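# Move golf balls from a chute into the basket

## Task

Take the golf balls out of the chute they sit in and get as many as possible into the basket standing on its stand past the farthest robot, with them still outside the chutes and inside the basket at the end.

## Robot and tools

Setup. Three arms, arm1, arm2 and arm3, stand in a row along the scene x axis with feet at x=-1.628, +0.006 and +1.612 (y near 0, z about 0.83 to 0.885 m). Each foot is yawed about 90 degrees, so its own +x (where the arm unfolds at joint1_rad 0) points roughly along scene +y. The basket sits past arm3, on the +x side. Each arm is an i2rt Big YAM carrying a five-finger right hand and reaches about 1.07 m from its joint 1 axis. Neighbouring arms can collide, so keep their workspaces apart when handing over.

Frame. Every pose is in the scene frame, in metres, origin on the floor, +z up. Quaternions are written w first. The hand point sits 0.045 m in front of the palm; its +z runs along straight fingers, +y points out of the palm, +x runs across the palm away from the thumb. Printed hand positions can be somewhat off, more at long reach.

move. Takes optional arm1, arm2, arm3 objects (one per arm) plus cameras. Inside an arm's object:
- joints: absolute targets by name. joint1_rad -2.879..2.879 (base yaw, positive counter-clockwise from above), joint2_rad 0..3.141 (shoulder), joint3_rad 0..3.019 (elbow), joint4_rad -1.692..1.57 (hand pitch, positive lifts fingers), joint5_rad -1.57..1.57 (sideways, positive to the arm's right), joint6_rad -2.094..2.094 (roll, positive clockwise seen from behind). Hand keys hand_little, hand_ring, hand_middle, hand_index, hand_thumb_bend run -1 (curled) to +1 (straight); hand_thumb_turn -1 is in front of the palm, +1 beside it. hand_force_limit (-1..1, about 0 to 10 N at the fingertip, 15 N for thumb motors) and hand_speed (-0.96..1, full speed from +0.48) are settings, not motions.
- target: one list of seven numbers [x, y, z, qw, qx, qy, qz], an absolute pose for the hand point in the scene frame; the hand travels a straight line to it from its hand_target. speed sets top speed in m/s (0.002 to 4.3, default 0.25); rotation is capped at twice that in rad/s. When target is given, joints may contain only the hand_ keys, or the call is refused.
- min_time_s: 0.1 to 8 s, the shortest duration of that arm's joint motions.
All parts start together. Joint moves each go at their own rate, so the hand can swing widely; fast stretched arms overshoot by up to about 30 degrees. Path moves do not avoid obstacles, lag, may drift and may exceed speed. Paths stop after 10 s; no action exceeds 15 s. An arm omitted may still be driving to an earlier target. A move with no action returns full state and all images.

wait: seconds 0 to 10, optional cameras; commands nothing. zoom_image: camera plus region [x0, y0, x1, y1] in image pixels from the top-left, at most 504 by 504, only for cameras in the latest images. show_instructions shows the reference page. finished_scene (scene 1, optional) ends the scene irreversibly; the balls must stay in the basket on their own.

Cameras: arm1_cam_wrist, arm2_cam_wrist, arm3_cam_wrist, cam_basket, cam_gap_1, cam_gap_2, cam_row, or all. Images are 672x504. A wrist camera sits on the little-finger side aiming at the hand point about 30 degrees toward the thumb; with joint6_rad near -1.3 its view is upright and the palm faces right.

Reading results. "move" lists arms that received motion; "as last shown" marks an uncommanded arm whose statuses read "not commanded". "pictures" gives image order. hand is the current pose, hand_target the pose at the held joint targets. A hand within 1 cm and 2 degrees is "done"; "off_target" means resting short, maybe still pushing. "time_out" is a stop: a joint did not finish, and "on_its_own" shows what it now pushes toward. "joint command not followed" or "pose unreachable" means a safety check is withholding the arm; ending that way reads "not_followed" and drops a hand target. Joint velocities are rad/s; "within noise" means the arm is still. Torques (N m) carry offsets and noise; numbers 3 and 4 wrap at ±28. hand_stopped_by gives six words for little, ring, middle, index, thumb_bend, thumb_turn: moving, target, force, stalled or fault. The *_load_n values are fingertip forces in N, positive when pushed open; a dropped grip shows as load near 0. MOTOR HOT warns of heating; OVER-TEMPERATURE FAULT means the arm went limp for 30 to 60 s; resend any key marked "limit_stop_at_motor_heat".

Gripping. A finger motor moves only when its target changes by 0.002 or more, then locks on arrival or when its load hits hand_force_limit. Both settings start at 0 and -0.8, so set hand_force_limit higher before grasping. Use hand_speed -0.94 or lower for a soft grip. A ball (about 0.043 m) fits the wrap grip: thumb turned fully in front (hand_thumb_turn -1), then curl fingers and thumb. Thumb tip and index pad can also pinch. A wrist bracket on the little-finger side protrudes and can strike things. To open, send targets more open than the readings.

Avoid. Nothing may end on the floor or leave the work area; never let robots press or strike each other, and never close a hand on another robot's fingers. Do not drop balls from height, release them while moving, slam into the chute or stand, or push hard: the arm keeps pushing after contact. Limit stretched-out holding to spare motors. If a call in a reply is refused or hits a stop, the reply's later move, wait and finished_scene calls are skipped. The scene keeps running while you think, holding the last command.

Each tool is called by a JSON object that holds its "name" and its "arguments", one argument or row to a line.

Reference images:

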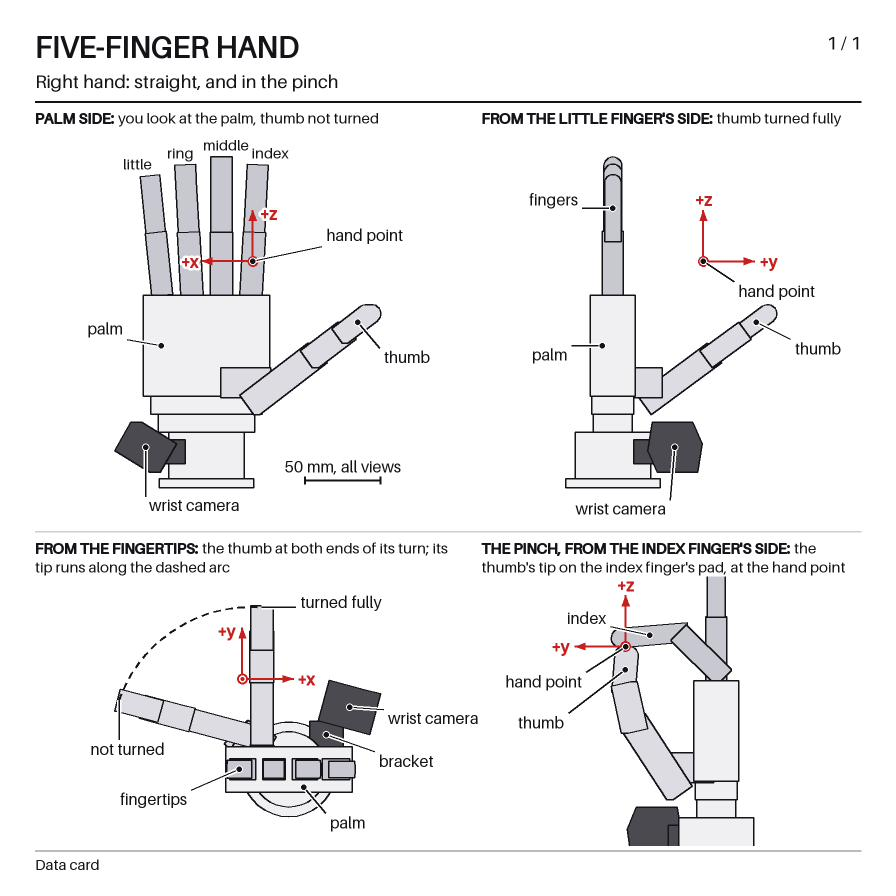

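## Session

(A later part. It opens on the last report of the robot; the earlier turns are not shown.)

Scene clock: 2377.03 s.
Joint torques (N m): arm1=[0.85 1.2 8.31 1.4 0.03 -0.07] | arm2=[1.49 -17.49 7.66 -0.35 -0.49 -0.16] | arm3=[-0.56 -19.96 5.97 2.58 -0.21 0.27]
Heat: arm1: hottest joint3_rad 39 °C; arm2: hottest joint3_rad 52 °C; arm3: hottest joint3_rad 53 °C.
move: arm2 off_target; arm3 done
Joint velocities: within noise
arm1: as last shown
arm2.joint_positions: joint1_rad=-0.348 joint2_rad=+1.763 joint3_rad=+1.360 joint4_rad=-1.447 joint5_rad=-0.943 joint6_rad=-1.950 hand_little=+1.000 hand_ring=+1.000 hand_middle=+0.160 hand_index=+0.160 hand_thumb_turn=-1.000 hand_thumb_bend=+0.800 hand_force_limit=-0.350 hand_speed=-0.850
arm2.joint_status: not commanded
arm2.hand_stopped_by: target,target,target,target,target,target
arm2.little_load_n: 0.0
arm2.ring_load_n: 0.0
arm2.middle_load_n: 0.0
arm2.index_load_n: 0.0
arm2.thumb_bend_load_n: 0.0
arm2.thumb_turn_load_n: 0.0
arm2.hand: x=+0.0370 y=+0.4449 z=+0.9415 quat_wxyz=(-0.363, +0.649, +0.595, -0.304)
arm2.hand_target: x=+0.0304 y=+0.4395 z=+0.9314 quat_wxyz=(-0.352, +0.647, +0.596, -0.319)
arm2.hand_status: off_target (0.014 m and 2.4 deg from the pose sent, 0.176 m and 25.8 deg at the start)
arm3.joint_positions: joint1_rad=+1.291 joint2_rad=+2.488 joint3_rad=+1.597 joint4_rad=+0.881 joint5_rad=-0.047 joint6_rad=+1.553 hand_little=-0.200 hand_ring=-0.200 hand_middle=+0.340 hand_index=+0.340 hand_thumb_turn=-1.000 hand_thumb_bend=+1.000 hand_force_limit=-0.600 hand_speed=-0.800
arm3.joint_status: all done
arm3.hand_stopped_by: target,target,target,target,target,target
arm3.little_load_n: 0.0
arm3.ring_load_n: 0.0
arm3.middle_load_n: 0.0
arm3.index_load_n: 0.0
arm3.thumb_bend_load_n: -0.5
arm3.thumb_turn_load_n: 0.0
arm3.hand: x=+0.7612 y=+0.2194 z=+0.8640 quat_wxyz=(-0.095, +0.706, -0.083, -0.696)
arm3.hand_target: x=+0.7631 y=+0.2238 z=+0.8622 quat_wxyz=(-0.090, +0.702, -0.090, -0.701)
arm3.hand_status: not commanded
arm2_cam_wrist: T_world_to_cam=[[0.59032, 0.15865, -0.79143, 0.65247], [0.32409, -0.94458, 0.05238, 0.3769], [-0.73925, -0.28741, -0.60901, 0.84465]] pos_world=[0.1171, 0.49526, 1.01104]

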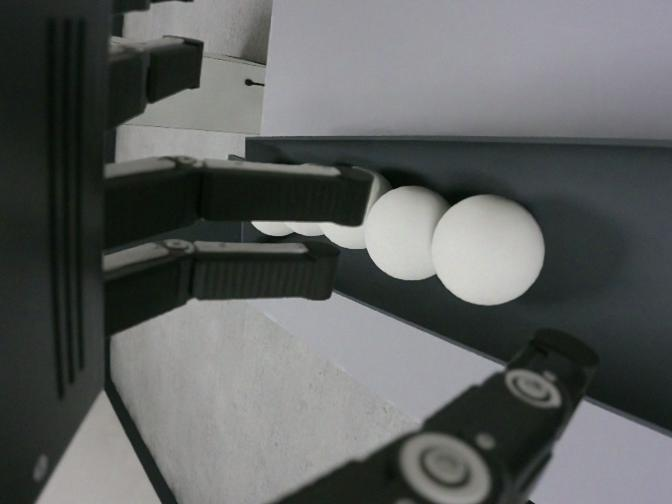

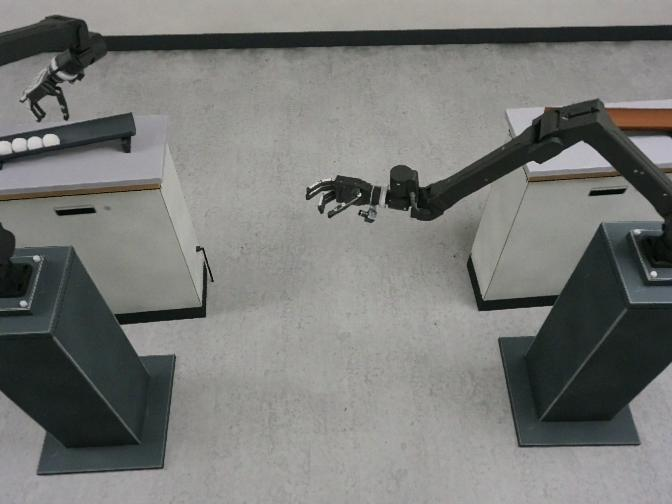

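{"name": "move", "arguments": {
  "arm2": {"target": [0.0225, 0.436, 0.895, 0.352, -0.6483, -0.5933, 0.3222], "speed": 0.06},
  "cameras": ["arm2_cam_wrist"]
}}

Scene clock: 2410.40 s.
Joint torques (N m): arm1=[0.85 1.2 8.29 1.39 0.03 -0.07] | arm2=[1.32 -17.49 7.15 0.7 -0.77 0.04] | arm3=[-0.56 -19.9 5.96 2.59 -0.21 0.27]
Heat: arm1: hottest joint3_rad 39 °C; arm2: hottest joint3_rad 51 °C; arm3: hottest joint3_rad 49 °C.
move: arm2 off_target
Joint velocities: within noise
arm1, arm3: as last shown
arm2.joint_positions: joint1_rad=-0.339 joint2_rad=+1.792 joint3_rad=+1.297 joint4_rad=-1.367 joint5_rad=-0.943 joint6_rad=-1.950 hand_little=+1.000 hand_ring=+1.000 hand_middle=+0.160 hand_index=+0.160 hand_thumb_turn=-1.000 hand_thumb_bend=+0.800 hand_force_limit=-0.350 hand_speed=-0.850
arm2.joint_status: not commanded
arm2.hand_stopped_by: target,target,target,target,target,target
arm2.little_load_n: 0.0
arm2.ring_load_n: -0.5
arm2.middle_load_n: 0.0
arm2.index_load_n: 0.0
arm2.thumb_bend_load_n: 0.0
arm2.thumb_turn_load_n: 0.5
arm2.hand: x=+0.0299 y=+0.4380 z=+0.9066 quat_wxyz=(-0.359, +0.648, +0.595, -0.311)
arm2.hand_target: x=+0.0226 y=+0.4353 z=+0.8951 quat_wxyz=(-0.352, +0.648, +0.593, -0.322)
arm2.hand_status: off_target (0.014 m and 1.6 deg from the pose sent, 0.050 m and 2.4 deg at the start)
arm3.joint_positions: joint1_rad=+1.291 joint2_rad=+2.488 joint3_rad=+1.597 joint4_rad=+0.881 joint5_rad=-0.047 joint6_rad=+1.554 hand_little=-0.200 hand_ring=-0.200 hand_middle=+0.340 hand_index=+0.340 hand_thumb_turn=-1.000 hand_thumb_bend=+1.000 hand_force_limit=-0.600 hand_speed=-0.800
arm3.thumb_bend_load_n: 0.0
arm3.thumb_turn_load_n: -0.5
arm3.hand: x=+0.7612 y=+0.2194 z=+0.8640 quat_wxyz=(-0.095, +0.706, -0.084, -0.696)
arm3.hand_target: x=+0.7631 y=+0.2239 z=+0.8623 quat_wxyz=(-0.090, +0.702, -0.090, -0.701)
arm2_cam_wrist: T_world_to_cam=[[0.58577, 0.15509, -0.7955, 0.63563], [0.33321, -0.94082, 0.06194, 0.36402], [-0.73881, -0.30135, -0.60278, 0.8166]] pos_world=[0.10969, 0.48998, 0.97532]

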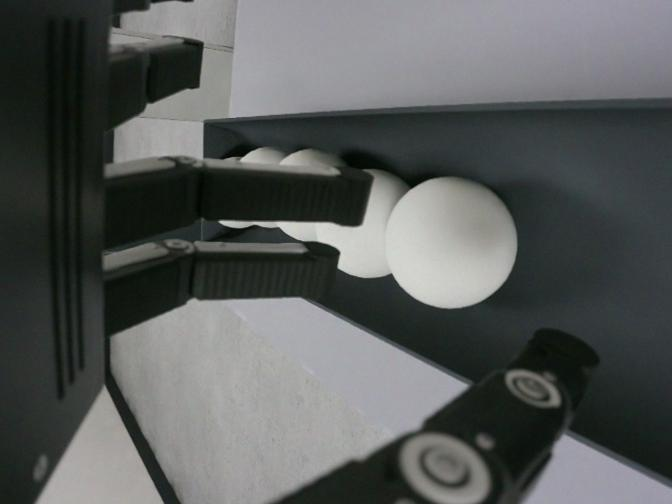

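{"name": "move", "arguments": {
  "arm2": {"target": [0.0295, 0.4375, 0.865, 0.352, -0.6483, -0.5933, 0.3222], "speed": 0.05},
  "cameras": ["arm2_cam_wrist"]
}}

Scene clock: 2432.13 s.
Joint torques (N m): arm1=[0.85 1.08 8.31 1.39 0.04 -0.07] | arm2=[0.21 -16.44 6.57 0.72 -0.32 -0.16] | arm3=[-0.56 -19.9 5.96 2.59 -0.21 0.26]
Heat: arm1: hottest joint3_rad 39 °C; arm2: hottest joint3_rad 49 °C; arm3: hottest joint3_rad 47 °C.
move: arm2 off_target
Joint velocities: within noise
arm1, arm3: as last shown
arm2.joint_positions: joint1_rad=-0.339 joint2_rad=+1.829 joint3_rad=+1.286 joint4_rad=-1.320 joint5_rad=-0.949 joint6_rad=-1.954 hand_little=+1.000 hand_ring=+1.000 hand_middle=+0.160 hand_index=+0.160 hand_thumb_turn=-1.000 hand_thumb_bend=+0.800 hand_force_limit=-0.350 hand_speed=-0.850
arm2.joint_status: not commanded
arm2.hand_stopped_by: target,target,target,target,target,target
arm2.little_load_n: 0.0
arm2.ring_load_n: 0.0
arm2.middle_load_n: 0.5
arm2.index_load_n: 0.0
arm2.thumb_bend_load_n: 0.0
arm2.thumb_turn_load_n: 0.5
arm2.hand: x=+0.0300 y=+0.4427 z=+0.8857 quat_wxyz=(-0.362, +0.646, +0.596, -0.311)
arm2.hand_target: x=+0.0292 y=+0.4365 z=+0.8657 quat_wxyz=(-0.352, +0.648, +0.593, -0.322)
arm2.hand_status: off_target (0.021 m and 1.8 deg from the pose sent, 0.042 m and 1.6 deg at the start)
arm3.thumb_turn_load_n: 0.0
arm2_cam_wrist: T_world_to_cam=[[0.58157, 0.15999, -0.79761, 0.61805], [0.33421, -0.9409, 0.05495, 0.37593], [-0.74167, -0.29852, -0.60067, 0.80247]] pos_world=[0.11009, 0.49438, 0.95432]

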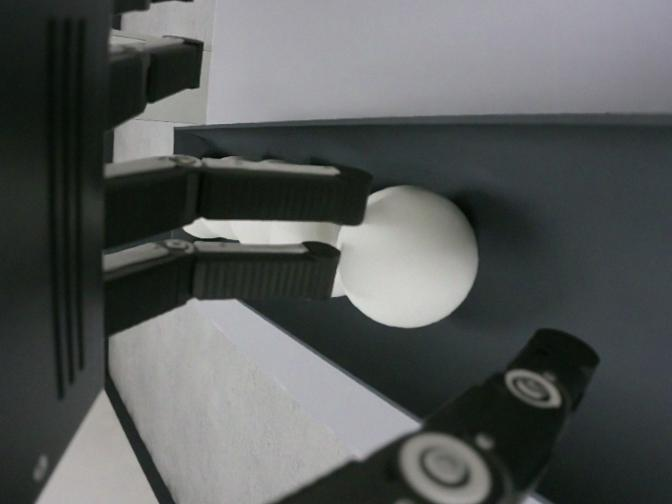

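{"name": "move", "arguments": {
  "arm2": {"target": [0.0155, 0.434, 0.872, 0.352, -0.6483, -0.5933, 0.3222], "speed": 0.05},
  "cameras": ["arm2_cam_wrist"]
}}

Scene clock: 2451.97 s.
Joint torques (N m): arm1=[0.79 1.2 8.31 1.39 0.03 -0.07] | arm2=[1.14 -19.25 6.28 0.75 -0.25 0.04] | arm3=[-0.5 -19.9 5.98 2.58 -0.21 0.26]
Heat: arm1: hottest joint3_rad 39 °C; arm2: hottest joint3_rad 49 °C; arm3: hottest joint3_rad 46 °C.
move: arm2 off_target
Joint velocities: within noise
arm1, arm3: as last shown
arm2.joint_positions: joint1_rad=-0.311 joint2_rad=+1.829 joint3_rad=+1.266 joint4_rad=-1.292 joint5_rad=-0.958 joint6_rad=-1.936 hand_little=+1.000 hand_ring=+1.000 hand_middle=+0.160 hand_index=+0.160 hand_thumb_turn=-1.000 hand_thumb_bend=+0.800 hand_force_limit=-0.350 hand_speed=-0.850
arm2.joint_status: not commanded
arm2.hand_stopped_by: target,target,target,target,target,target
arm2.little_load_n: 0.0
arm2.ring_load_n: 0.0
arm2.middle_load_n: 1.0
arm2.index_load_n: 0.0
arm2.thumb_bend_load_n: 0.0
arm2.thumb_turn_load_n: 0.0
arm2.hand: x=+0.0150 y=+0.4407 z=+0.8804 quat_wxyz=(-0.361, +0.641, +0.598, -0.318)
arm2.hand_target: x=+0.0116 y=+0.4344 z=+0.8725 quat_wxyz=(-0.351, +0.645, +0.597, -0.323)
arm2.hand_status: off_target (0.011 m and 1.5 deg from the pose sent, 0.022 m and 1.8 deg at the start)
arm3.ring_load_n: 0.5
arm3.thumb_turn_load_n: -0.5
arm2_cam_wrist: T_world_to_cam=[[0.57305, 0.16458, -0.80282, 0.6255], [0.34863, -0.93552, 0.05707, 0.37488], [-0.74167, -0.31259, -0.59348, 0.78744]] pos_world=[0.09488, 0.49391, 0.9481]

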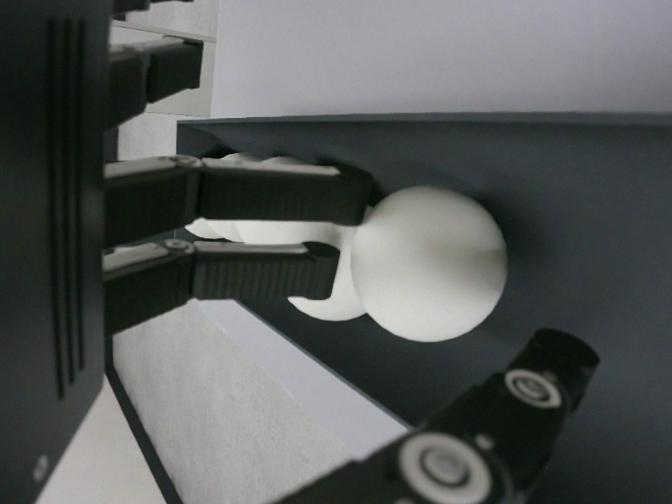

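{"name": "move", "arguments": {
  "arm2": {"target": [0.0275, 0.433, 0.872, 0.352, -0.6483, -0.5933, 0.3222], "speed": 0.05},
  "cameras": ["arm2_cam_wrist"]
}}

Scene clock: 2464.27 s.
Joint torques (N m): arm1=[0.85 1.2 8.29 1.39 0.03 -0.07] | arm2=[-0.79 -18.08 7.47 -0.12 -0.06 -0.17] | arm3=[-0.56 -19.84 5.97 2.59 -0.22 0.27]
Heat: arm1: hottest joint3_rad 39 °C; arm2: hottest joint3_rad 48 °C; arm3: hottest joint2_rad 45 °C.
move: arm2 off_target
Joint velocities: within noise
arm1, arm3: as last shown
arm1.middle_load_n: -0.5
arm2.joint_positions: joint1_rad=-0.319 joint2_rad=+1.829 joint3_rad=+1.266 joint4_rad=-1.309 joint5_rad=-0.956 joint6_rad=-1.950 hand_little=+1.000 hand_ring=+1.000 hand_middle=+0.160 hand_index=+0.160 hand_thumb_turn=-1.000 hand_thumb_bend=+0.800 hand_force_limit=-0.350 hand_speed=-0.850
arm2.joint_status: not commanded
arm2.hand_stopped_by: target,target,target,target,target,target
arm2.little_load_n: 0.0
arm2.ring_load_n: 0.0
arm2.middle_load_n: 1.5
arm2.index_load_n: 0.5
arm2.thumb_bend_load_n: 0.0
arm2.thumb_turn_load_n: 0.0
arm2.hand: x=+0.0178 y=+0.4377 z=+0.8811 quat_wxyz=(-0.360, +0.642, +0.597, -0.320)
arm2.hand_target: x=+0.0268 y=+0.4326 z=+0.8726 quat_wxyz=(-0.352, +0.648, +0.592, -0.323)
arm2.hand_status: off_target (0.014 m and 1.3 deg from the pose sent, 0.017 m and 1.5 deg at the start)
arm3.little_load_n: -0.5
arm3.ring_load_n: 0.0
arm3.middle_load_n: -0.5
arm2_cam_wrist: T_world_to_cam=[[0.57102, 0.16076, -0.80504, 0.62856], [0.34921, -0.93506, 0.06098, 0.3673], [-0.74296, -0.31595, -0.59007, 0.78748]] pos_world=[0.09788, 0.49121, 0.94829]

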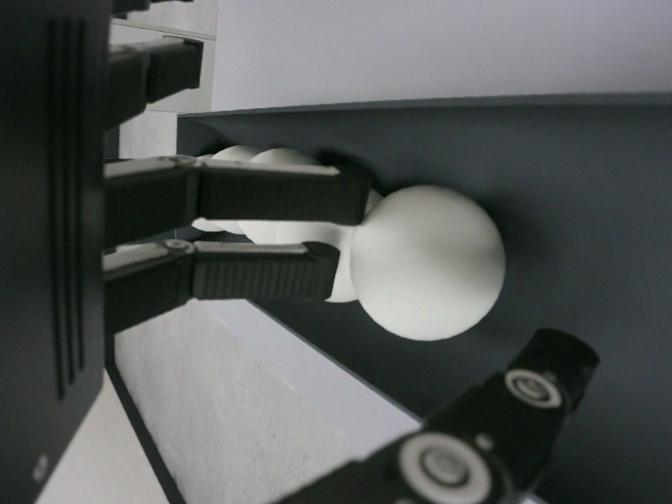

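{"name": "move", "arguments": {
  "arm2": {"target": [0.0285, 0.434, 0.862, 0.352, -0.6483, -0.5933, 0.3222], "speed": 0.05},
  "cameras": ["arm2_cam_wrist"]
}}

Scene clock: 2476.37 s.
Joint torques (N m): arm1=[0.79 1.2 8.31 1.39 0.03 -0.07] | arm2=[-1.2 -16.5 6.91 0.68 0 -0.17] | arm3=[-0.5 -19.78 5.97 2.56 -0.21 0.26]
Heat: arm1: hottest joint3_rad 39 °C; arm2: hottest joint3_rad 48 °C; arm3: hottest joint2_rad 45 °C.
move: arm2 off_target
Joint velocities: within noise
arm1, arm3: as last shown
arm1.middle_load_n: 0.0
arm2.joint_positions: joint1_rad=-0.319 joint2_rad=+1.829 joint3_rad=+1.266 joint4_rad=-1.309 joint5_rad=-0.956 joint6_rad=-1.953 hand_little=+1.000 hand_ring=+1.000 hand_middle=+0.160 hand_index=+0.160 hand_thumb_turn=-1.000 hand_thumb_bend=+0.800 hand_force_limit=-0.350 hand_speed=-0.850
arm2.joint_status: not commanded
arm2.hand_stopped_by: target,target,target,target,target,target
arm2.little_load_n: 0.0
arm2.ring_load_n: 0.0
arm2.middle_load_n: 1.5
arm2.index_load_n: 0.0
arm2.thumb_bend_load_n: 0.0
arm2.thumb_turn_load_n: 0.0
arm2.hand: x=+0.0179 y=+0.4378 z=+0.8810 quat_wxyz=(-0.360, +0.641, +0.598, -0.319)
arm2.hand_target: x=+0.0280 y=+0.4333 z=+0.8627 quat_wxyz=(-0.352, +0.648, +0.593, -0.322)
arm2.hand_status: off_target (0.022 m and 1.4 deg from the pose sent, 0.022 m and 1.3 deg at the start)
arm3.little_load_n: 0.0
arm3.middle_load_n: 0.0
arm2_cam_wrist: T_world_to_cam=[[0.57097, 0.16374, -0.80448, 0.62663], [0.35071, -0.93464, 0.05868, 0.36923], [-0.74229, -0.31565, -0.59108, 0.78831]] pos_world=[0.09788, 0.49132, 0.94839]

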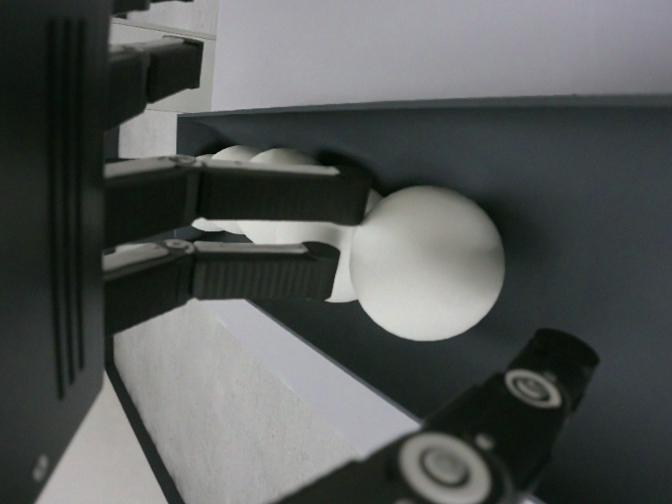

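{"name": "move", "arguments": {
  "arm2": {"target": [0.029, 0.436, 0.850, 0.352, -0.6483, -0.5933, 0.3222], "speed": 0.05},
  "cameras": ["arm2_cam_wrist"]
}}

Scene clock: 2483.53 s.
Joint torques (N m): arm1=[0.85 1.14 8.29 1.39 0.04 -0.07] | arm2=[-0.91 -17.44 6.6 0.69 -0.42 -0.15] | arm3=[-0.5 -19.9 5.96 2.56 -0.22 0.26]
Heat: arm1: hottest joint3_rad 39 °C; arm2: hottest joint3_rad 48 °C; arm3: hottest joint2_rad 45 °C.
move: arm2 off_target
Joint velocities: within noise
arm1, arm3: as last shown
arm2.joint_positions: joint1_rad=-0.334 joint2_rad=+1.860 joint3_rad=+1.266 joint4_rad=-1.283 joint5_rad=-0.946 joint6_rad=-1.956 hand_little=+1.000 hand_ring=+1.000 hand_middle=+0.160 hand_index=+0.160 hand_thumb_turn=-1.000 hand_thumb_bend=+0.800 hand_force_limit=-0.350 hand_speed=-0.850
arm2.joint_status: not commanded
arm2.hand_stopped_by: target,target,target,target,target,target
arm2.little_load_n: 0.0
arm2.ring_load_n: 0.0
arm2.middle_load_n: 0.5
arm2.index_load_n: 0.0
arm2.thumb_bend_load_n: 0.0
arm2.thumb_turn_load_n: 0.0
arm2.hand: x=+0.0271 y=+0.4400 z=+0.8650 quat_wxyz=(-0.358, +0.646, +0.596, -0.316)
arm2.hand_target: x=+0.0327 y=+0.4353 z=+0.8506 quat_wxyz=(-0.353, +0.651, +0.591, -0.320)
arm2.hand_status: off_target (0.016 m and 1.0 deg from the pose sent, 0.033 m and 1.4 deg at the start)
arm3.thumb_turn_load_n: 0.0
arm2_cam_wrist: T_world_to_cam=[[0.57952, 0.15369, -0.80033, 0.60873], [0.34047, -0.9379, 0.06643, 0.36396], [-0.74043, -0.31099, -0.59586, 0.78843]] pos_world=[0.10708, 0.493, 0.93281]

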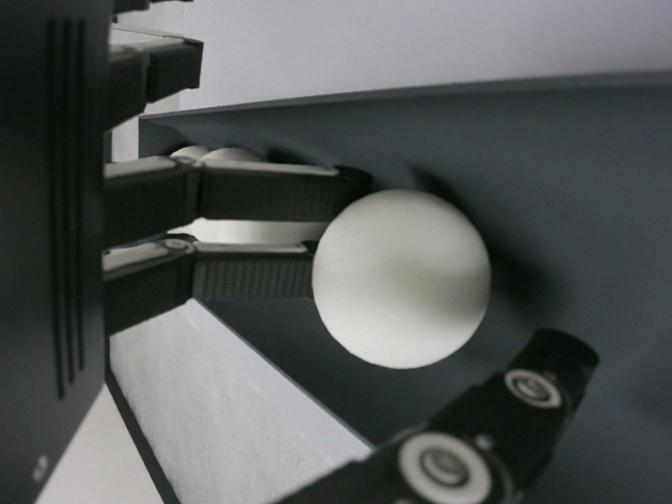

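{"name": "move", "arguments": {
  "arm2": {"target": [0.029, 0.436, 0.840, 0.352, -0.6483, -0.5933, 0.3222], "speed": 0.05},
  "cameras": ["arm2_cam_wrist"]
}}

Scene clock: 2496.63 s.
Joint torques (N m): arm1=[0.85 1.2 8.29 1.36 0.03 -0.07] | arm2=[0.32 -17.73 6.34 0.59 -0.44 -0.17] | arm3=[-0.5 -19.9 5.98 2.58 -0.21 0.26]
Heat: arm1: hottest joint3_rad 39 °C; arm2: hottest joint3_rad 48 °C; arm3: hottest joint2_rad 45 °C.
move: arm2 off_target
Joint velocities: within noise
arm1.joint_positions: joint1_rad=+0.177 joint2_rad=+0.642 joint3_rad=+1.456 joint4_rad=-1.154 joint5_rad=+0.156 joint6_rad=-1.149 hand_little=+1.000 hand_ring=+1.000 hand_middle=+1.000 hand_index=+1.000 hand_thumb_turn=+1.000 hand_thumb_bend=+1.000 hand_force_limit=+0.000 hand_speed=-0.800
arm1.joint_status: not commanded
arm1.hand_stopped_by: target,target,target,target,target,target
arm1.little_load_n: 0.0
arm1.ring_load_n: 0.0
arm1.middle_load_n: 0.5
arm1.index_load_n: 0.0
arm1.thumb_bend_load_n: 0.0
arm1.thumb_turn_load_n: 0.0
arm1.hand: x=-1.6157 y=+0.2370 z=+1.4382 quat_wxyz=(-0.484, +0.658, +0.482, +0.317)
arm1.hand_target: x=-1.6154 y=+0.2352 z=+1.4505 quat_wxyz=(-0.495, +0.652, +0.476, +0.321)
arm1.hand_status: not commanded
arm2.joint_positions: joint1_rad=-0.334 joint2_rad=+1.877 joint3_rad=+1.259 joint4_rad=-1.260 joint5_rad=-0.946 joint6_rad=-1.956 hand_little=+1.000 hand_ring=+1.000 hand_middle=+0.160 hand_index=+0.160 hand_thumb_turn=-1.000 hand_thumb_bend=+0.800 hand_force_limit=-0.350 hand_speed=-0.850
arm2.joint_status: not commanded
arm2.hand_stopped_by: target,target,target,target,target,target
arm2.little_load_n: 0.0
arm2.ring_load_n: 0.0
arm2.middle_load_n: 0.0
arm2.index_load_n: 0.0
arm2.thumb_bend_load_n: 0.0
arm2.thumb_turn_load_n: 0.0
arm2.hand: x=+0.0270 y=+0.4401 z=+0.8544 quat_wxyz=(-0.357, +0.646, +0.595, -0.317)
arm2.hand_target: x=+0.0287 y=+0.4354 z=+0.8401 quat_wxyz=(-0.352, +0.648, +0.593, -0.322)
arm2.hand_status: off_target (0.015 m and 0.9 deg from the pose sent, 0.025 m and 1.0 deg at the start)
arm3: as last shown
arm3.thumb_turn_load_n: -0.5
arm2_cam_wrist: T_world_to_cam=[[0.57915, 0.1525, -0.80083, 0.60126], [0.34052, -0.9378, 0.06767, 0.36379], [-0.7407, -0.31189, -0.59505, 0.7818]] pos_world=[0.10698, 0.4933, 0.9221]

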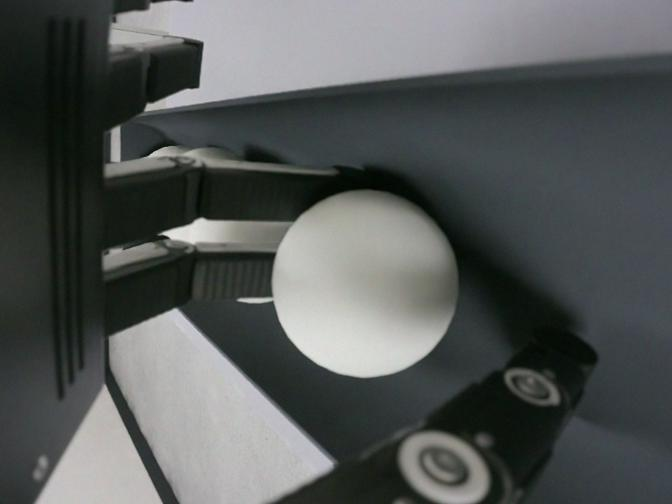

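{"name": "move", "arguments": {
  "arm2": {"joints": {"hand_speed": -0.94, "hand_force_limit": -0.5, "hand_thumb_bend": 0.0}},
  "cameras": ["arm2_cam_wrist"]
}}

Scene clock: 2516.07 s.
Joint torques (N m): arm1=[0.73 1.14 8.28 1.37 0.04 -0.07] | arm2=[-0.15 -17.61 6.43 0.73 -0.47 -0.14] | arm3=[-0.5 -19.84 5.97 2.58 -0.22 0.27]
Heat: arm1: hottest joint3_rad 39 °C; arm2: hottest joint3_rad 47 °C; arm3: hottest joint2_rad 45 °C.
move: arm2 off_target
Joint velocities: within noise
arm1: as last shown
arm1.middle_load_n: 0.0
arm2.joint_positions: joint1_rad=-0.334 joint2_rad=+1.877 joint3_rad=+1.259 joint4_rad=-1.260 joint5_rad=-0.944 joint6_rad=-1.956 hand_little=+1.000 hand_ring=+1.000 hand_middle=+0.160 hand_index=+0.160 hand_thumb_turn=-1.000 hand_thumb_bend=+0.448 hand_force_limit=-0.500 hand_speed=-0.940
arm2.joint_status: hand_thumb_bend off_target (ended at +0.448, target +0.000); the others done
arm2.hand_stopped_by: target,target,target,target,force,target
arm2.little_load_n: 0.0
arm2.ring_load_n: -0.5
arm2.middle_load_n: 2.5
arm2.index_load_n: 2.0
arm2.thumb_bend_load_n: 3.5
arm2.thumb_turn_load_n: 0.0
arm2.hand: x=+0.0272 y=+0.4400 z=+0.8543 quat_wxyz=(-0.357, +0.646, +0.596, -0.317)
arm2.hand_target: x=+0.0289 y=+0.4353 z=+0.8400 quat_wxyz=(-0.352, +0.648, +0.593, -0.322)
arm2.hand_status: not commanded
arm3.joint_positions: joint1_rad=+1.291 joint2_rad=+2.488 joint3_rad=+1.597 joint4_rad=+0.881 joint5_rad=-0.047 joint6_rad=+1.554 hand_little=-0.200 hand_ring=-0.200 hand_middle=+0.340 hand_index=+0.340 hand_thumb_turn=-1.000 hand_thumb_bend=+1.000 hand_force_limit=-0.600 hand_speed=-0.800
arm3.joint_status: not commanded
arm3.hand_stopped_by: target,target,target,target,target,target
arm3.little_load_n: 0.0
arm3.ring_load_n: 0.0
arm3.middle_load_n: 0.0
arm3.index_load_n: 0.0
arm3.thumb_bend_load_n: 0.0
arm3.thumb_turn_load_n: -0.5
arm3.hand: x=+0.7612 y=+0.2194 z=+0.8640 quat_wxyz=(-0.095, +0.706, -0.084, -0.696)
arm3.hand_target: x=+0.7631 y=+0.2239 z=+0.8623 quat_wxyz=(-0.090, +0.702, -0.090, -0.701)
arm3.hand_status: not commanded
arm2_cam_wrist: T_world_to_cam=[[0.5802, 0.15246, -0.80008, 0.60036], [0.34088, -0.93761, 0.06854, 0.36273], [-0.73971, -0.3125, -0.59596, 0.78282]] pos_world=[0.10708, 0.4932, 0.92201]

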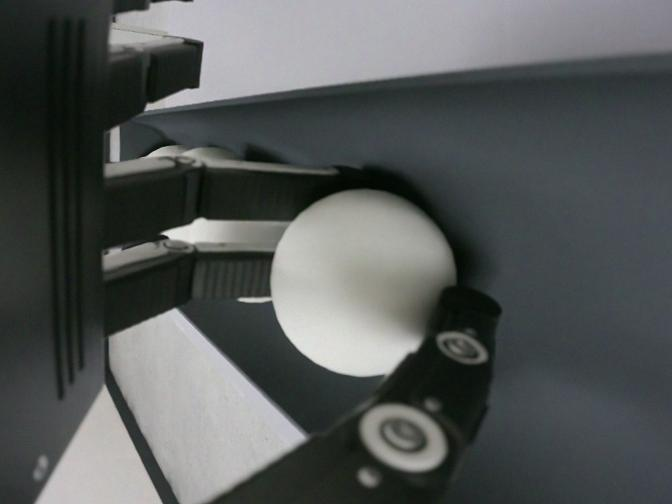

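{"name": "move", "arguments": {
  "arm2": {"joints": {"hand_speed": -0.94, "hand_force_limit": -0.35, "hand_thumb_bend": -0.05}}
}}

{"name": "move", "arguments": {
  "arm2": {"target": [0.03, 0.438, 0.95, 0.352, -0.648, -0.593, 0.322], "speed": 0.1},
  "cameras": ["arm2_cam_wrist", "cam_gap_2"]
}}

Scene clock: 2526.00 s.
Joint torques (N m): arm1=[0.85 1.2 8.31 1.37 0.03 -0.07] | arm2=[-0.21 -17.55 6.42 0.69 -0.47 -0.15] | arm3=[-0.5 -19.9 5.96 2.58 -0.21 0.26]
Heat: arm1: hottest joint3_rad 39 °C; arm2: hottest joint3_rad 47 °C; arm3: hottest joint2_rad 45 °C.
move: arm2 off_target
Joint velocities: within noise
arm1, arm3: as last shown
arm2.joint_positions: joint1_rad=-0.334 joint2_rad=+1.877 joint3_rad=+1.259 joint4_rad=-1.260 joint5_rad=-0.944 joint6_rad=-1.956 hand_little=+1.000 hand_ring=+1.000 hand_middle=+0.160 hand_index=+0.160 hand_thumb_turn=-1.000 hand_thumb_bend=+0.444 hand_force_limit=-0.350 hand_speed=-0.940
arm2.joint_status: hand_thumb_bend off_target (ended at +0.444, target -0.050); the others done
arm2.hand_stopped_by: target,target,target,target,force,target
arm2.little_load_n: 0.0
arm2.ring_load_n: 0.0
arm2.middle_load_n: 2.5
arm2.index_load_n: 2.0
arm2.thumb_bend_load_n: 4.5
arm2.thumb_turn_load_n: 0.0
arm2.hand: x=+0.0272 y=+0.4400 z=+0.8543 quat_wxyz=(-0.357, +0.646, +0.596, -0.317)
arm2.hand_target: x=+0.0288 y=+0.4353 z=+0.8400 quat_wxyz=(-0.352, +0.648, +0.593, -0.322)
arm2.hand_status: not commanded
pictures: none

Scene clock: 2527.70 s.
Joint torques (N m): arm1=[0.85 1.2 8.29 1.37 0.04 -0.08] | arm2=[0.15 -20.54 11.41 -0.58 -0.54 -0.08] | arm3=[-0.56 -19.84 5.98 2.59 -0.21 0.26]
Heat: arm1: hottest joint3_rad 39 °C; arm2: hottest joint3_rad 47 °C; arm3: hottest joint2_rad 45 °C.
move: arm2 off_target
Joint velocities: within noise
arm1, arm3: as last shown
arm2.joint_positions: joint1_rad=-0.334 joint2_rad=+1.774 joint3_rad=+1.335 joint4_rad=-1.496 joint5_rad=-0.944 joint6_rad=-1.964 hand_little=+1.000 hand_ring=+1.000 hand_middle=+0.160 hand_index=+0.160 hand_thumb_turn=-1.000 hand_thumb_bend=+0.444 hand_force_limit=-0.350 hand_speed=-0.940
arm2.joint_status: not commanded
arm2.hand_stopped_by: target,target,target,target,force,target
arm2.little_load_n: 0.0
arm2.ring_load_n: 0.0
arm2.middle_load_n: 2.5
arm2.index_load_n: 2.0
arm2.thumb_bend_load_n: 5.0
arm2.thumb_turn_load_n: 0.0
arm2.hand: x=+0.0243 y=+0.4263 z=+0.9345 quat_wxyz=(-0.345, +0.651, +0.586, -0.337)
arm2.hand_target: x=+0.0301 y=+0.4382 z=+0.9498 quat_wxyz=(-0.353, +0.647, +0.595, -0.321)
arm2.hand_status: off_target (0.020 m and 2.0 deg from the pose sent, 0.096 m and 0.9 deg at the start)
arm2_cam_wrist: T_world_to_cam=[[0.56581, 0.11696, -0.8162, 0.69894], [0.34713, -0.93168, 0.10712, 0.30664], [-0.74791, -0.34394, -0.56775, 0.81145]] pos_world=[0.10498, 0.48303, 0.99833]

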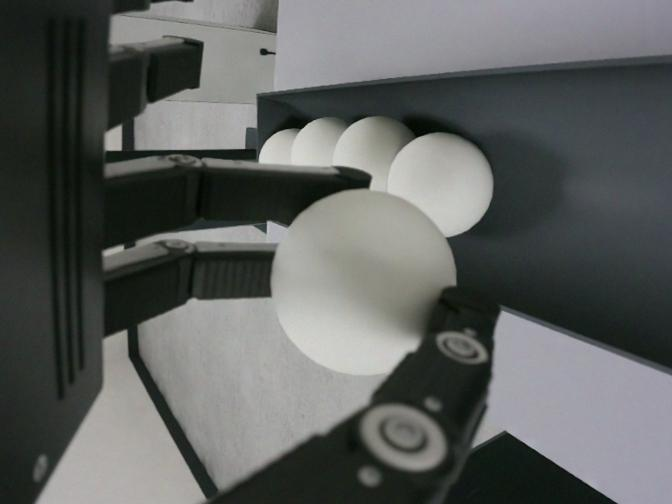

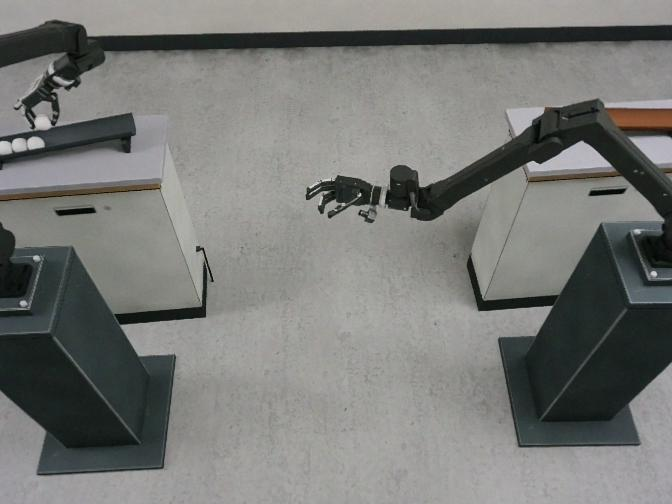

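{"name": "move", "arguments": {
  "arm2": {"joints": {"joint1_rad": -0.4, "joint2_rad": 1.55, "joint3_rad": 1.6, "joint4_rad": -1.35, "joint5_rad": -0.917, "joint6_rad": -1.7}, "min_time_s": 3.5}
}}

{"name": "move", "arguments": {
  "arm2": {"joints": {"joint1_rad": -1.427, "joint2_rad": 2.1, "joint3_rad": 2.15, "joint4_rad": -0.62, "joint5_rad": -0.467, "joint6_rad": -0.334, "hand_little": -1, "hand_ring": -1, "hand_speed": -0.8}, "min_time_s": 6},
  "cameras": ["arm2_cam_wrist", "arm3_cam_wrist", "cam_gap_2"]
}}

Scene clock: 2545.17 s.
Joint torques (N m): arm1=[0.85 1.14 8.29 1.39 0.04 -0.07] | arm2=[-0.03 -19.02 13.91 1.83 -0.53 0.08] | arm3=[-0.56 -19.96 5.97 2.59 -0.21 0.26]
Heat: arm1: hottest joint3_rad 39 °C; arm2: hottest joint3_rad 48 °C; arm3: hottest joint2_rad 45 °C.
move: arm2 done
Joint velocities: within noise
arm1, arm3: as last shown
arm2.joint_positions: joint1_rad=-0.386 joint2_rad=+1.562 joint3_rad=+1.550 joint4_rad=-1.370 joint5_rad=-0.921 joint6_rad=-1.706 hand_little=+1.000 hand_ring=+1.000 hand_middle=+0.160 hand_index=+0.160 hand_thumb_turn=-1.000 hand_thumb_bend=+0.444 hand_force_limit=-0.350 hand_speed=-0.940
arm2.joint_status: all done
arm2.hand_stopped_by: target,target,target,target,force,target
arm2.little_load_n: 0.0
arm2.ring_load_n: 0.0
arm2.middle_load_n: 2.5
arm2.index_load_n: 2.5
arm2.thumb_bend_load_n: 5.0
arm2.thumb_turn_load_n: 0.5
arm2.hand: x=+0.0770 y=+0.4909 z=+1.0962 quat_wxyz=(-0.431, +0.670, +0.584, -0.157)
arm2.hand_target: x=+0.0892 y=+0.5012 z=+1.1231 quat_wxyz=(-0.445, +0.665, +0.587, -0.125)
arm2.hand_status: not commanded
pictures: none

Scene clock: 2551.77 s.
Joint torques (N m): arm1=[0.85 1.2 8.29 1.39 0.03 -0.07] | arm2=[0.38 -25.41 15.66 3.28 -0.08 0.11] | arm3=[-0.56 -19.9 5.97 2.58 -0.21 0.26]
Heat: arm1: hottest joint3_rad 39 °C; arm2: hottest joint3_rad 50 °C; arm3: hottest joint2_rad 45 °C.
move: arm2 done
Joint velocities: within noise
arm1, arm3: as last shown
arm2.joint_positions: joint1_rad=-1.426 joint2_rad=+2.075 joint3_rad=+2.090 joint4_rad=-0.642 joint5_rad=-0.470 joint6_rad=-0.353 hand_little=-1.000 hand_ring=-1.000 hand_middle=+0.160 hand_index=+0.160 hand_thumb_turn=-1.000 hand_thumb_bend=+0.444 hand_force_limit=-0.350 hand_speed=-0.800
arm2.joint_status: all done
arm2.hand_stopped_by: target,target,target,target,force,target
arm2.little_load_n: 0.0
arm2.ring_load_n: 0.0
arm2.middle_load_n: 2.5
arm2.index_load_n: 2.5
arm2.thumb_bend_load_n: 5.0
arm2.thumb_turn_load_n: 0.5
arm2.hand: x=+0.7865 y=+0.2171 z=+1.0580 quat_wxyz=(-0.442, +0.802, -0.347, +0.201)
arm2.hand_target: x=+0.8045 y=+0.2191 z=+1.0734 quat_wxyz=(-0.455, +0.792, -0.342, +0.219)
arm2.hand_status: not commanded
arm2_cam_wrist: T_world_to_cam=[[-0.26448, -0.52153, -0.81121, 1.17925], [-0.92518, 0.37463, 0.06078, 0.59997], [0.2722, 0.76659, -0.58159, 0.3508]] pos_world=[0.77148, 0.12133, 1.12417]
arm3_cam_wrist: T_world_to_cam=[[-0.23679, -0.94269, -0.2351, 0.59262], [0.35802, -0.30962, 0.88089, -0.95268], [-0.90319, 0.12441, 0.41081, 0.41663]] pos_world=[0.8577, 0.21185, 0.80737]

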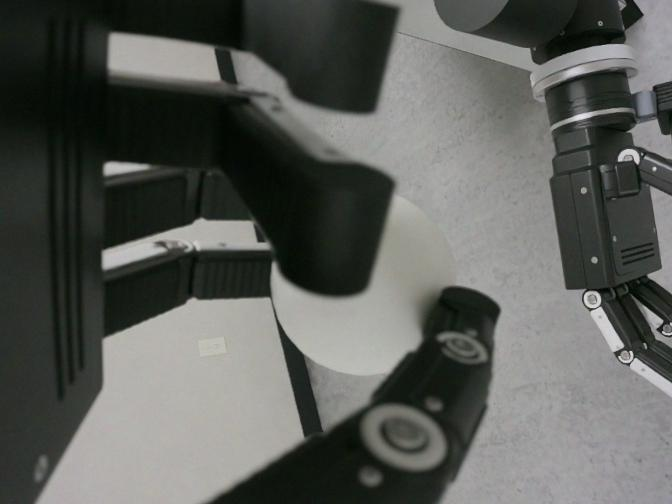

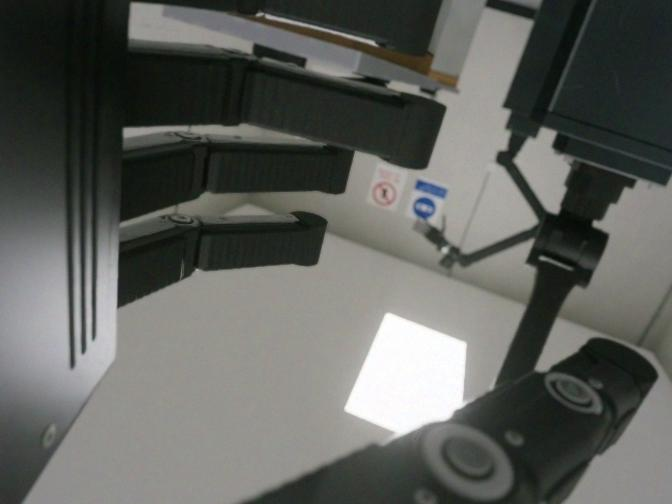

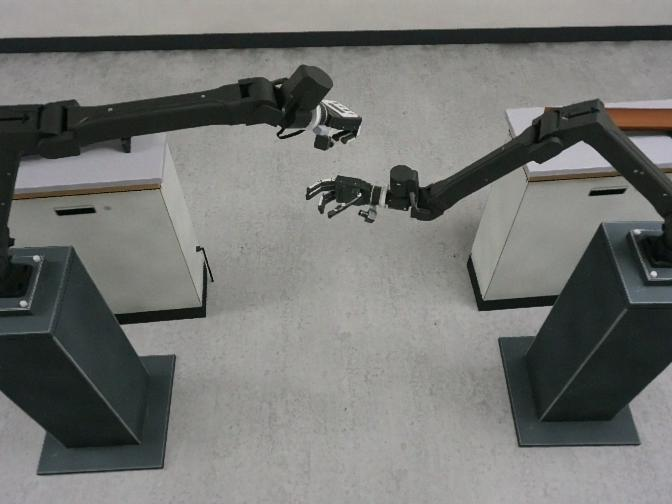

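{"name": "move", "arguments": {
  "arm3": {"target": [0.801, 0.222, 1.02, 0.0371, -0.7047, 0.0371, 0.7047], "speed": 0.1},
  "cameras": ["arm2_cam_wrist", "arm3_cam_wrist"]
}}

Scene clock: 2566.57 s.
Joint torques (N m): arm1=[0.79 1.14 8.31 1.39 0.03 -0.07] | arm2=[0.5 -25.29 15.69 3.25 -0.08 0.1] | arm3=[-0.73 -20.13 6.67 1.44 -0.24 0.26]
Heat: arm1: hottest joint3_rad 39 °C; arm2: hottest joint3_rad 55 °C; arm3: hottest joint2_rad 45 °C.
move: arm3 off_target
Joint velocities: within noise
arm1, arm2: as last shown
arm2.joint_positions: joint1_rad=-1.426 joint2_rad=+2.075 joint3_rad=+2.090 joint4_rad=-0.642 joint5_rad=-0.470 joint6_rad=-0.351 hand_little=-1.000 hand_ring=-1.000 hand_middle=+0.160 hand_index=+0.160 hand_thumb_turn=-1.000 hand_thumb_bend=+0.444 hand_force_limit=-0.350 hand_speed=-0.800
arm2.thumb_bend_load_n: 4.5
arm2.hand: x=+0.7864 y=+0.2172 z=+1.0580 quat_wxyz=(-0.442, +0.802, -0.348, +0.200)
arm2.hand_target: x=+0.8045 y=+0.2191 z=+1.0734 quat_wxyz=(-0.455, +0.792, -0.343, +0.219)
arm3.joint_positions: joint1_rad=+1.228 joint2_rad=+2.177 joint3_rad=+1.460 joint4_rad=+0.709 joint5_rad=-0.252 joint6_rad=+1.554 hand_little=-0.200 hand_ring=-0.200 hand_middle=+0.340 hand_index=+0.340 hand_thumb_turn=-1.000 hand_thumb_bend=+1.000 hand_force_limit=-0.600 hand_speed=-0.800
arm3.joint_status: not commanded
arm3.hand_stopped_by: target,target,target,target,target,target
arm3.little_load_n: 0.0
arm3.ring_load_n: 0.0
arm3.middle_load_n: 0.0
arm3.index_load_n: 0.0
arm3.thumb_bend_load_n: 0.0
arm3.thumb_turn_load_n: 0.0
arm3.hand: x=+0.7994 y=+0.2229 z=+1.0077 quat_wxyz=(-0.044, +0.709, -0.034, -0.703)
arm3.hand_target: x=+0.8012 y=+0.2288 z=+1.0188 quat_wxyz=(-0.040, +0.706, -0.040, -0.706)
arm3.hand_status: off_target (0.012 m and 1.1 deg from the pose sent, 0.161 m and 8.5 deg at the start)
arm2_cam_wrist: T_world_to_cam=[[-0.26566, -0.52054, -0.81146, 1.18032], [-0.92481, 0.37533, 0.06199, 0.59824], [0.2723, 0.76692, -0.58111, 0.35015]] pos_world=[0.77147, 0.12133, 1.12417]
arm3_cam_wrist: T_world_to_cam=[[-0.10119, -0.96707, -0.23355, 0.53423], [0.40137, -0.25448, 0.87985, -1.13761], [-0.91031, -0.0047, 0.41391, 0.42307]] pos_world=[0.8958, 0.22912, 0.95059]

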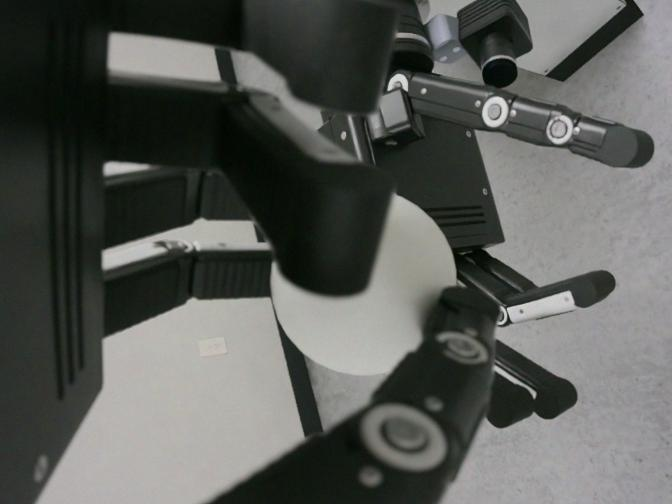

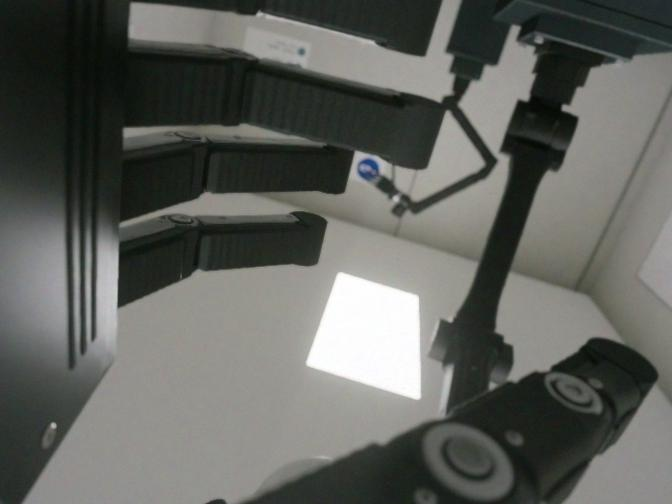

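{"name": "move", "arguments": {
  "arm3": {"target": [0.80, 0.223, 1.085, 0.0371, -0.7047, 0.0371, 0.7047], "speed": 0.06},
  "cameras": ["arm2_cam_wrist", "arm3_cam_wrist"]
}}

Scene clock: 2575.23 s.
Joint torques (N m): arm1=[0.85 1.14 8.29 1.39 0.04 -0.07] | arm2=[0.56 -25.47 15.66 3.29 -0.09 0.09] | arm3=[-0.09 -20.19 8.98 1.44 -0.24 0.26]
Heat: arm1: hottest joint3_rad 39 °C; arm2: hottest joint3_rad 58 °C; arm3: hottest joint2_rad 46 °C.
move: arm3 off_target
Joint velocities: within noise
arm1, arm2: as last shown
arm1.middle_load_n: -0.5
arm2.index_load_n: 2.0
arm3.joint_positions: joint1_rad=+1.236 joint2_rad=+2.081 joint3_rad=+1.460 joint4_rad=+0.581 joint5_rad=-0.255 joint6_rad=+1.554 hand_little=-0.200 hand_ring=-0.200 hand_middle=+0.340 hand_index=+0.340 hand_thumb_turn=-1.000 hand_thumb_bend=+1.000 hand_force_limit=-0.600 hand_speed=-0.800
arm3.joint_status: not commanded
arm3.hand_stopped_by: target,target,target,target,target,target
arm3.little_load_n: 0.0
arm3.ring_load_n: 0.0
arm3.middle_load_n: 0.0
arm3.index_load_n: 0.0
arm3.thumb_bend_load_n: 0.0
arm3.thumb_turn_load_n: 0.0
arm3.hand: x=+0.8016 y=+0.2147 z=+1.0527 quat_wxyz=(-0.037, +0.720, -0.033, -0.692)
arm3.hand_target: x=+0.7989 y=+0.2165 z=+1.0853 quat_wxyz=(-0.034, +0.706, -0.034, -0.707)
arm3.hand_status: off_target (0.033 m and 2.4 deg from the pose sent, 0.077 m and 1.1 deg at the start)
arm2_cam_wrist: T_world_to_cam=[[-0.26566, -0.52054, -0.81146, 1.18032], [-0.92481, 0.37533, 0.06199, 0.59824], [0.2723, 0.76692, -0.58111, 0.35015]] pos_world=[0.77147, 0.12133, 1.12417]
arm3_cam_wrist: T_world_to_cam=[[-0.08389, -0.97067, -0.22533, 0.51528], [0.37723, -0.24023, 0.89442, -1.17935], [-0.92231, -0.00996, 0.38632, 0.44612]] pos_world=[0.89957, 0.2213, 0.9986]

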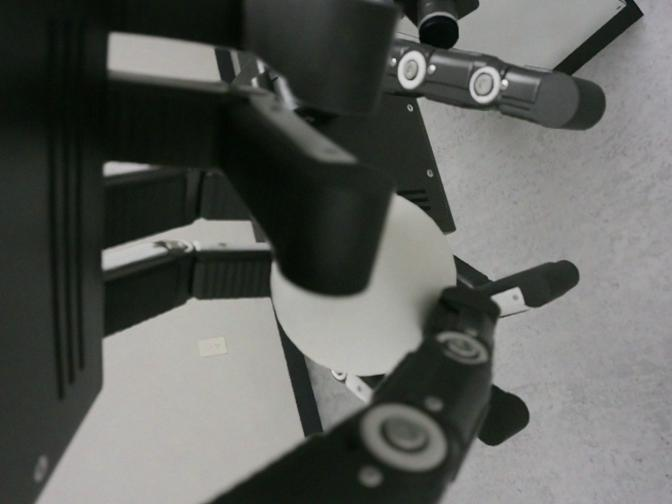

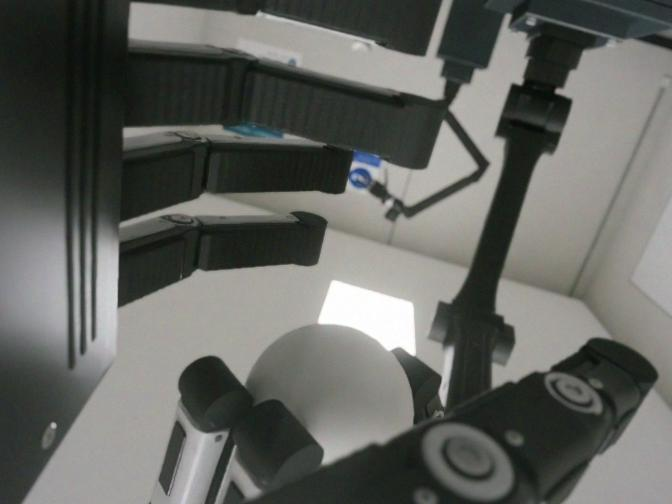

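{"name": "move", "arguments": {
  "arm3": {"target": [0.803, 0.227, 1.112, 0.0371, -0.7047, 0.0371, 0.7047], "speed": 0.05},
  "cameras": ["arm2_cam_wrist", "arm3_cam_wrist"]
}}

Scene clock: 2600.93 s.
Joint torques (N m): arm1=[0.85 1.08 8.32 1.39 0.03 -0.07] | arm2=[0.32 -25.35 15.66 3.33 -0.12 0.08] | arm3=[-0.79 -19.9 9.62 1.46 -0.24 0.26]
Heat: arm1: hottest joint3_rad 39 °C; arm2: hottest joint3_rad 63 °C; arm3: hottest joint2_rad 46 °C.
move: arm3 off_target
Joint velocities: within noise
arm1.joint_positions: joint1_rad=+0.177 joint2_rad=+0.642 joint3_rad=+1.456 joint4_rad=-1.154 joint5_rad=+0.156 joint6_rad=-1.149 hand_little=+1.000 hand_ring=+1.000 hand_middle=+1.000 hand_index=+1.000 hand_thumb_turn=+1.000 hand_thumb_bend=+1.000 hand_force_limit=+0.000 hand_speed=-0.800
arm1.joint_status: not commanded
arm1.hand_stopped_by: target,target,target,target,target,target
arm1.little_load_n: 0.0
arm1.ring_load_n: 0.0
arm1.middle_load_n: 0.0
arm1.index_load_n: 0.0
arm1.thumb_bend_load_n: 0.0
arm1.thumb_turn_load_n: 0.0
arm1.hand: x=-1.6157 y=+0.2370 z=+1.4382 quat_wxyz=(-0.484, +0.658, +0.482, +0.317)
arm1.hand_target: x=-1.6154 y=+0.2352 z=+1.4505 quat_wxyz=(-0.495, +0.652, +0.476, +0.321)
arm1.hand_status: not commanded
arm2: as last shown
arm2.little_load_n: 0.5
arm2.thumb_bend_load_n: 5.0
arm3.joint_positions: joint1_rad=+1.221 joint2_rad=+2.040 joint3_rad=+1.463 joint4_rad=+0.529 joint5_rad=-0.262 joint6_rad=+1.554 hand_little=-0.200 hand_ring=-0.200 hand_middle=+0.340 hand_index=+0.340 hand_thumb_turn=-1.000 hand_thumb_bend=+1.000 hand_force_limit=-0.600 hand_speed=-0.800
arm3.joint_status: not commanded
arm3.hand_stopped_by: target,target,target,target,target,target
arm3.little_load_n: 0.0
arm3.ring_load_n: 0.0
arm3.middle_load_n: 0.0
arm3.index_load_n: 0.0
arm3.thumb_bend_load_n: 0.0
arm3.thumb_turn_load_n: 0.0
arm3.hand: x=+0.8073 y=+0.2249 z=+1.0748 quat_wxyz=(-0.039, +0.723, -0.037, -0.689)
arm3.hand_target: x=+0.8054 y=+0.2327 z=+1.1114 quat_wxyz=(-0.040, +0.706, -0.040, -0.706)
arm3.hand_status: off_target (0.038 m and 2.7 deg from the pose sent, 0.061 m and 2.4 deg at the start)
arm2_cam_wrist: T_world_to_cam=[[-0.26566, -0.52054, -0.81146, 1.18032], [-0.92481, 0.37533, 0.06199, 0.59824], [0.2723, 0.76692, -0.58111, 0.35015]] pos_world=[0.77147, 0.12133, 1.12417]
arm3_cam_wrist: T_world_to_cam=[[-0.09129, -0.97054, -0.22299, 0.53397], [0.36873, -0.24096, 0.89776, -1.19534], [-0.92504, -0.00027, 0.37986, 0.44998]] pos_world=[0.90576, 0.23033, 1.02127]

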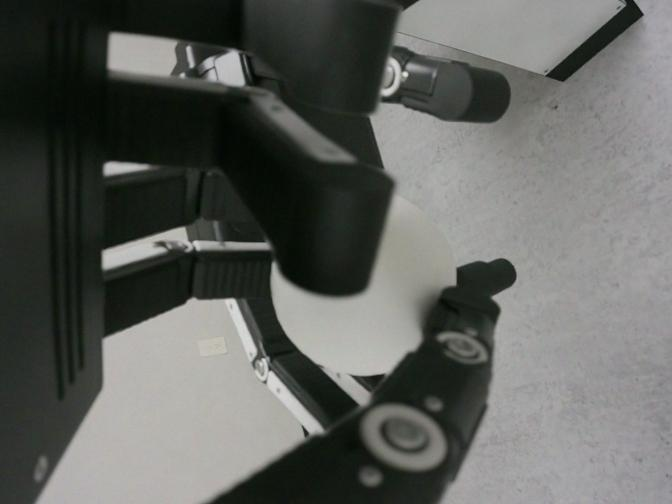

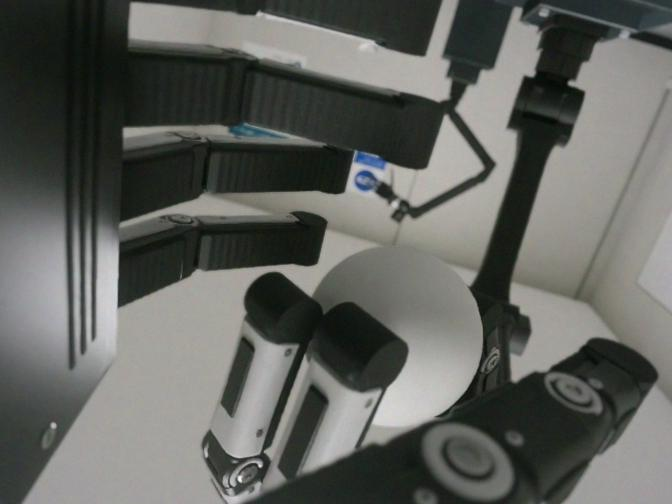

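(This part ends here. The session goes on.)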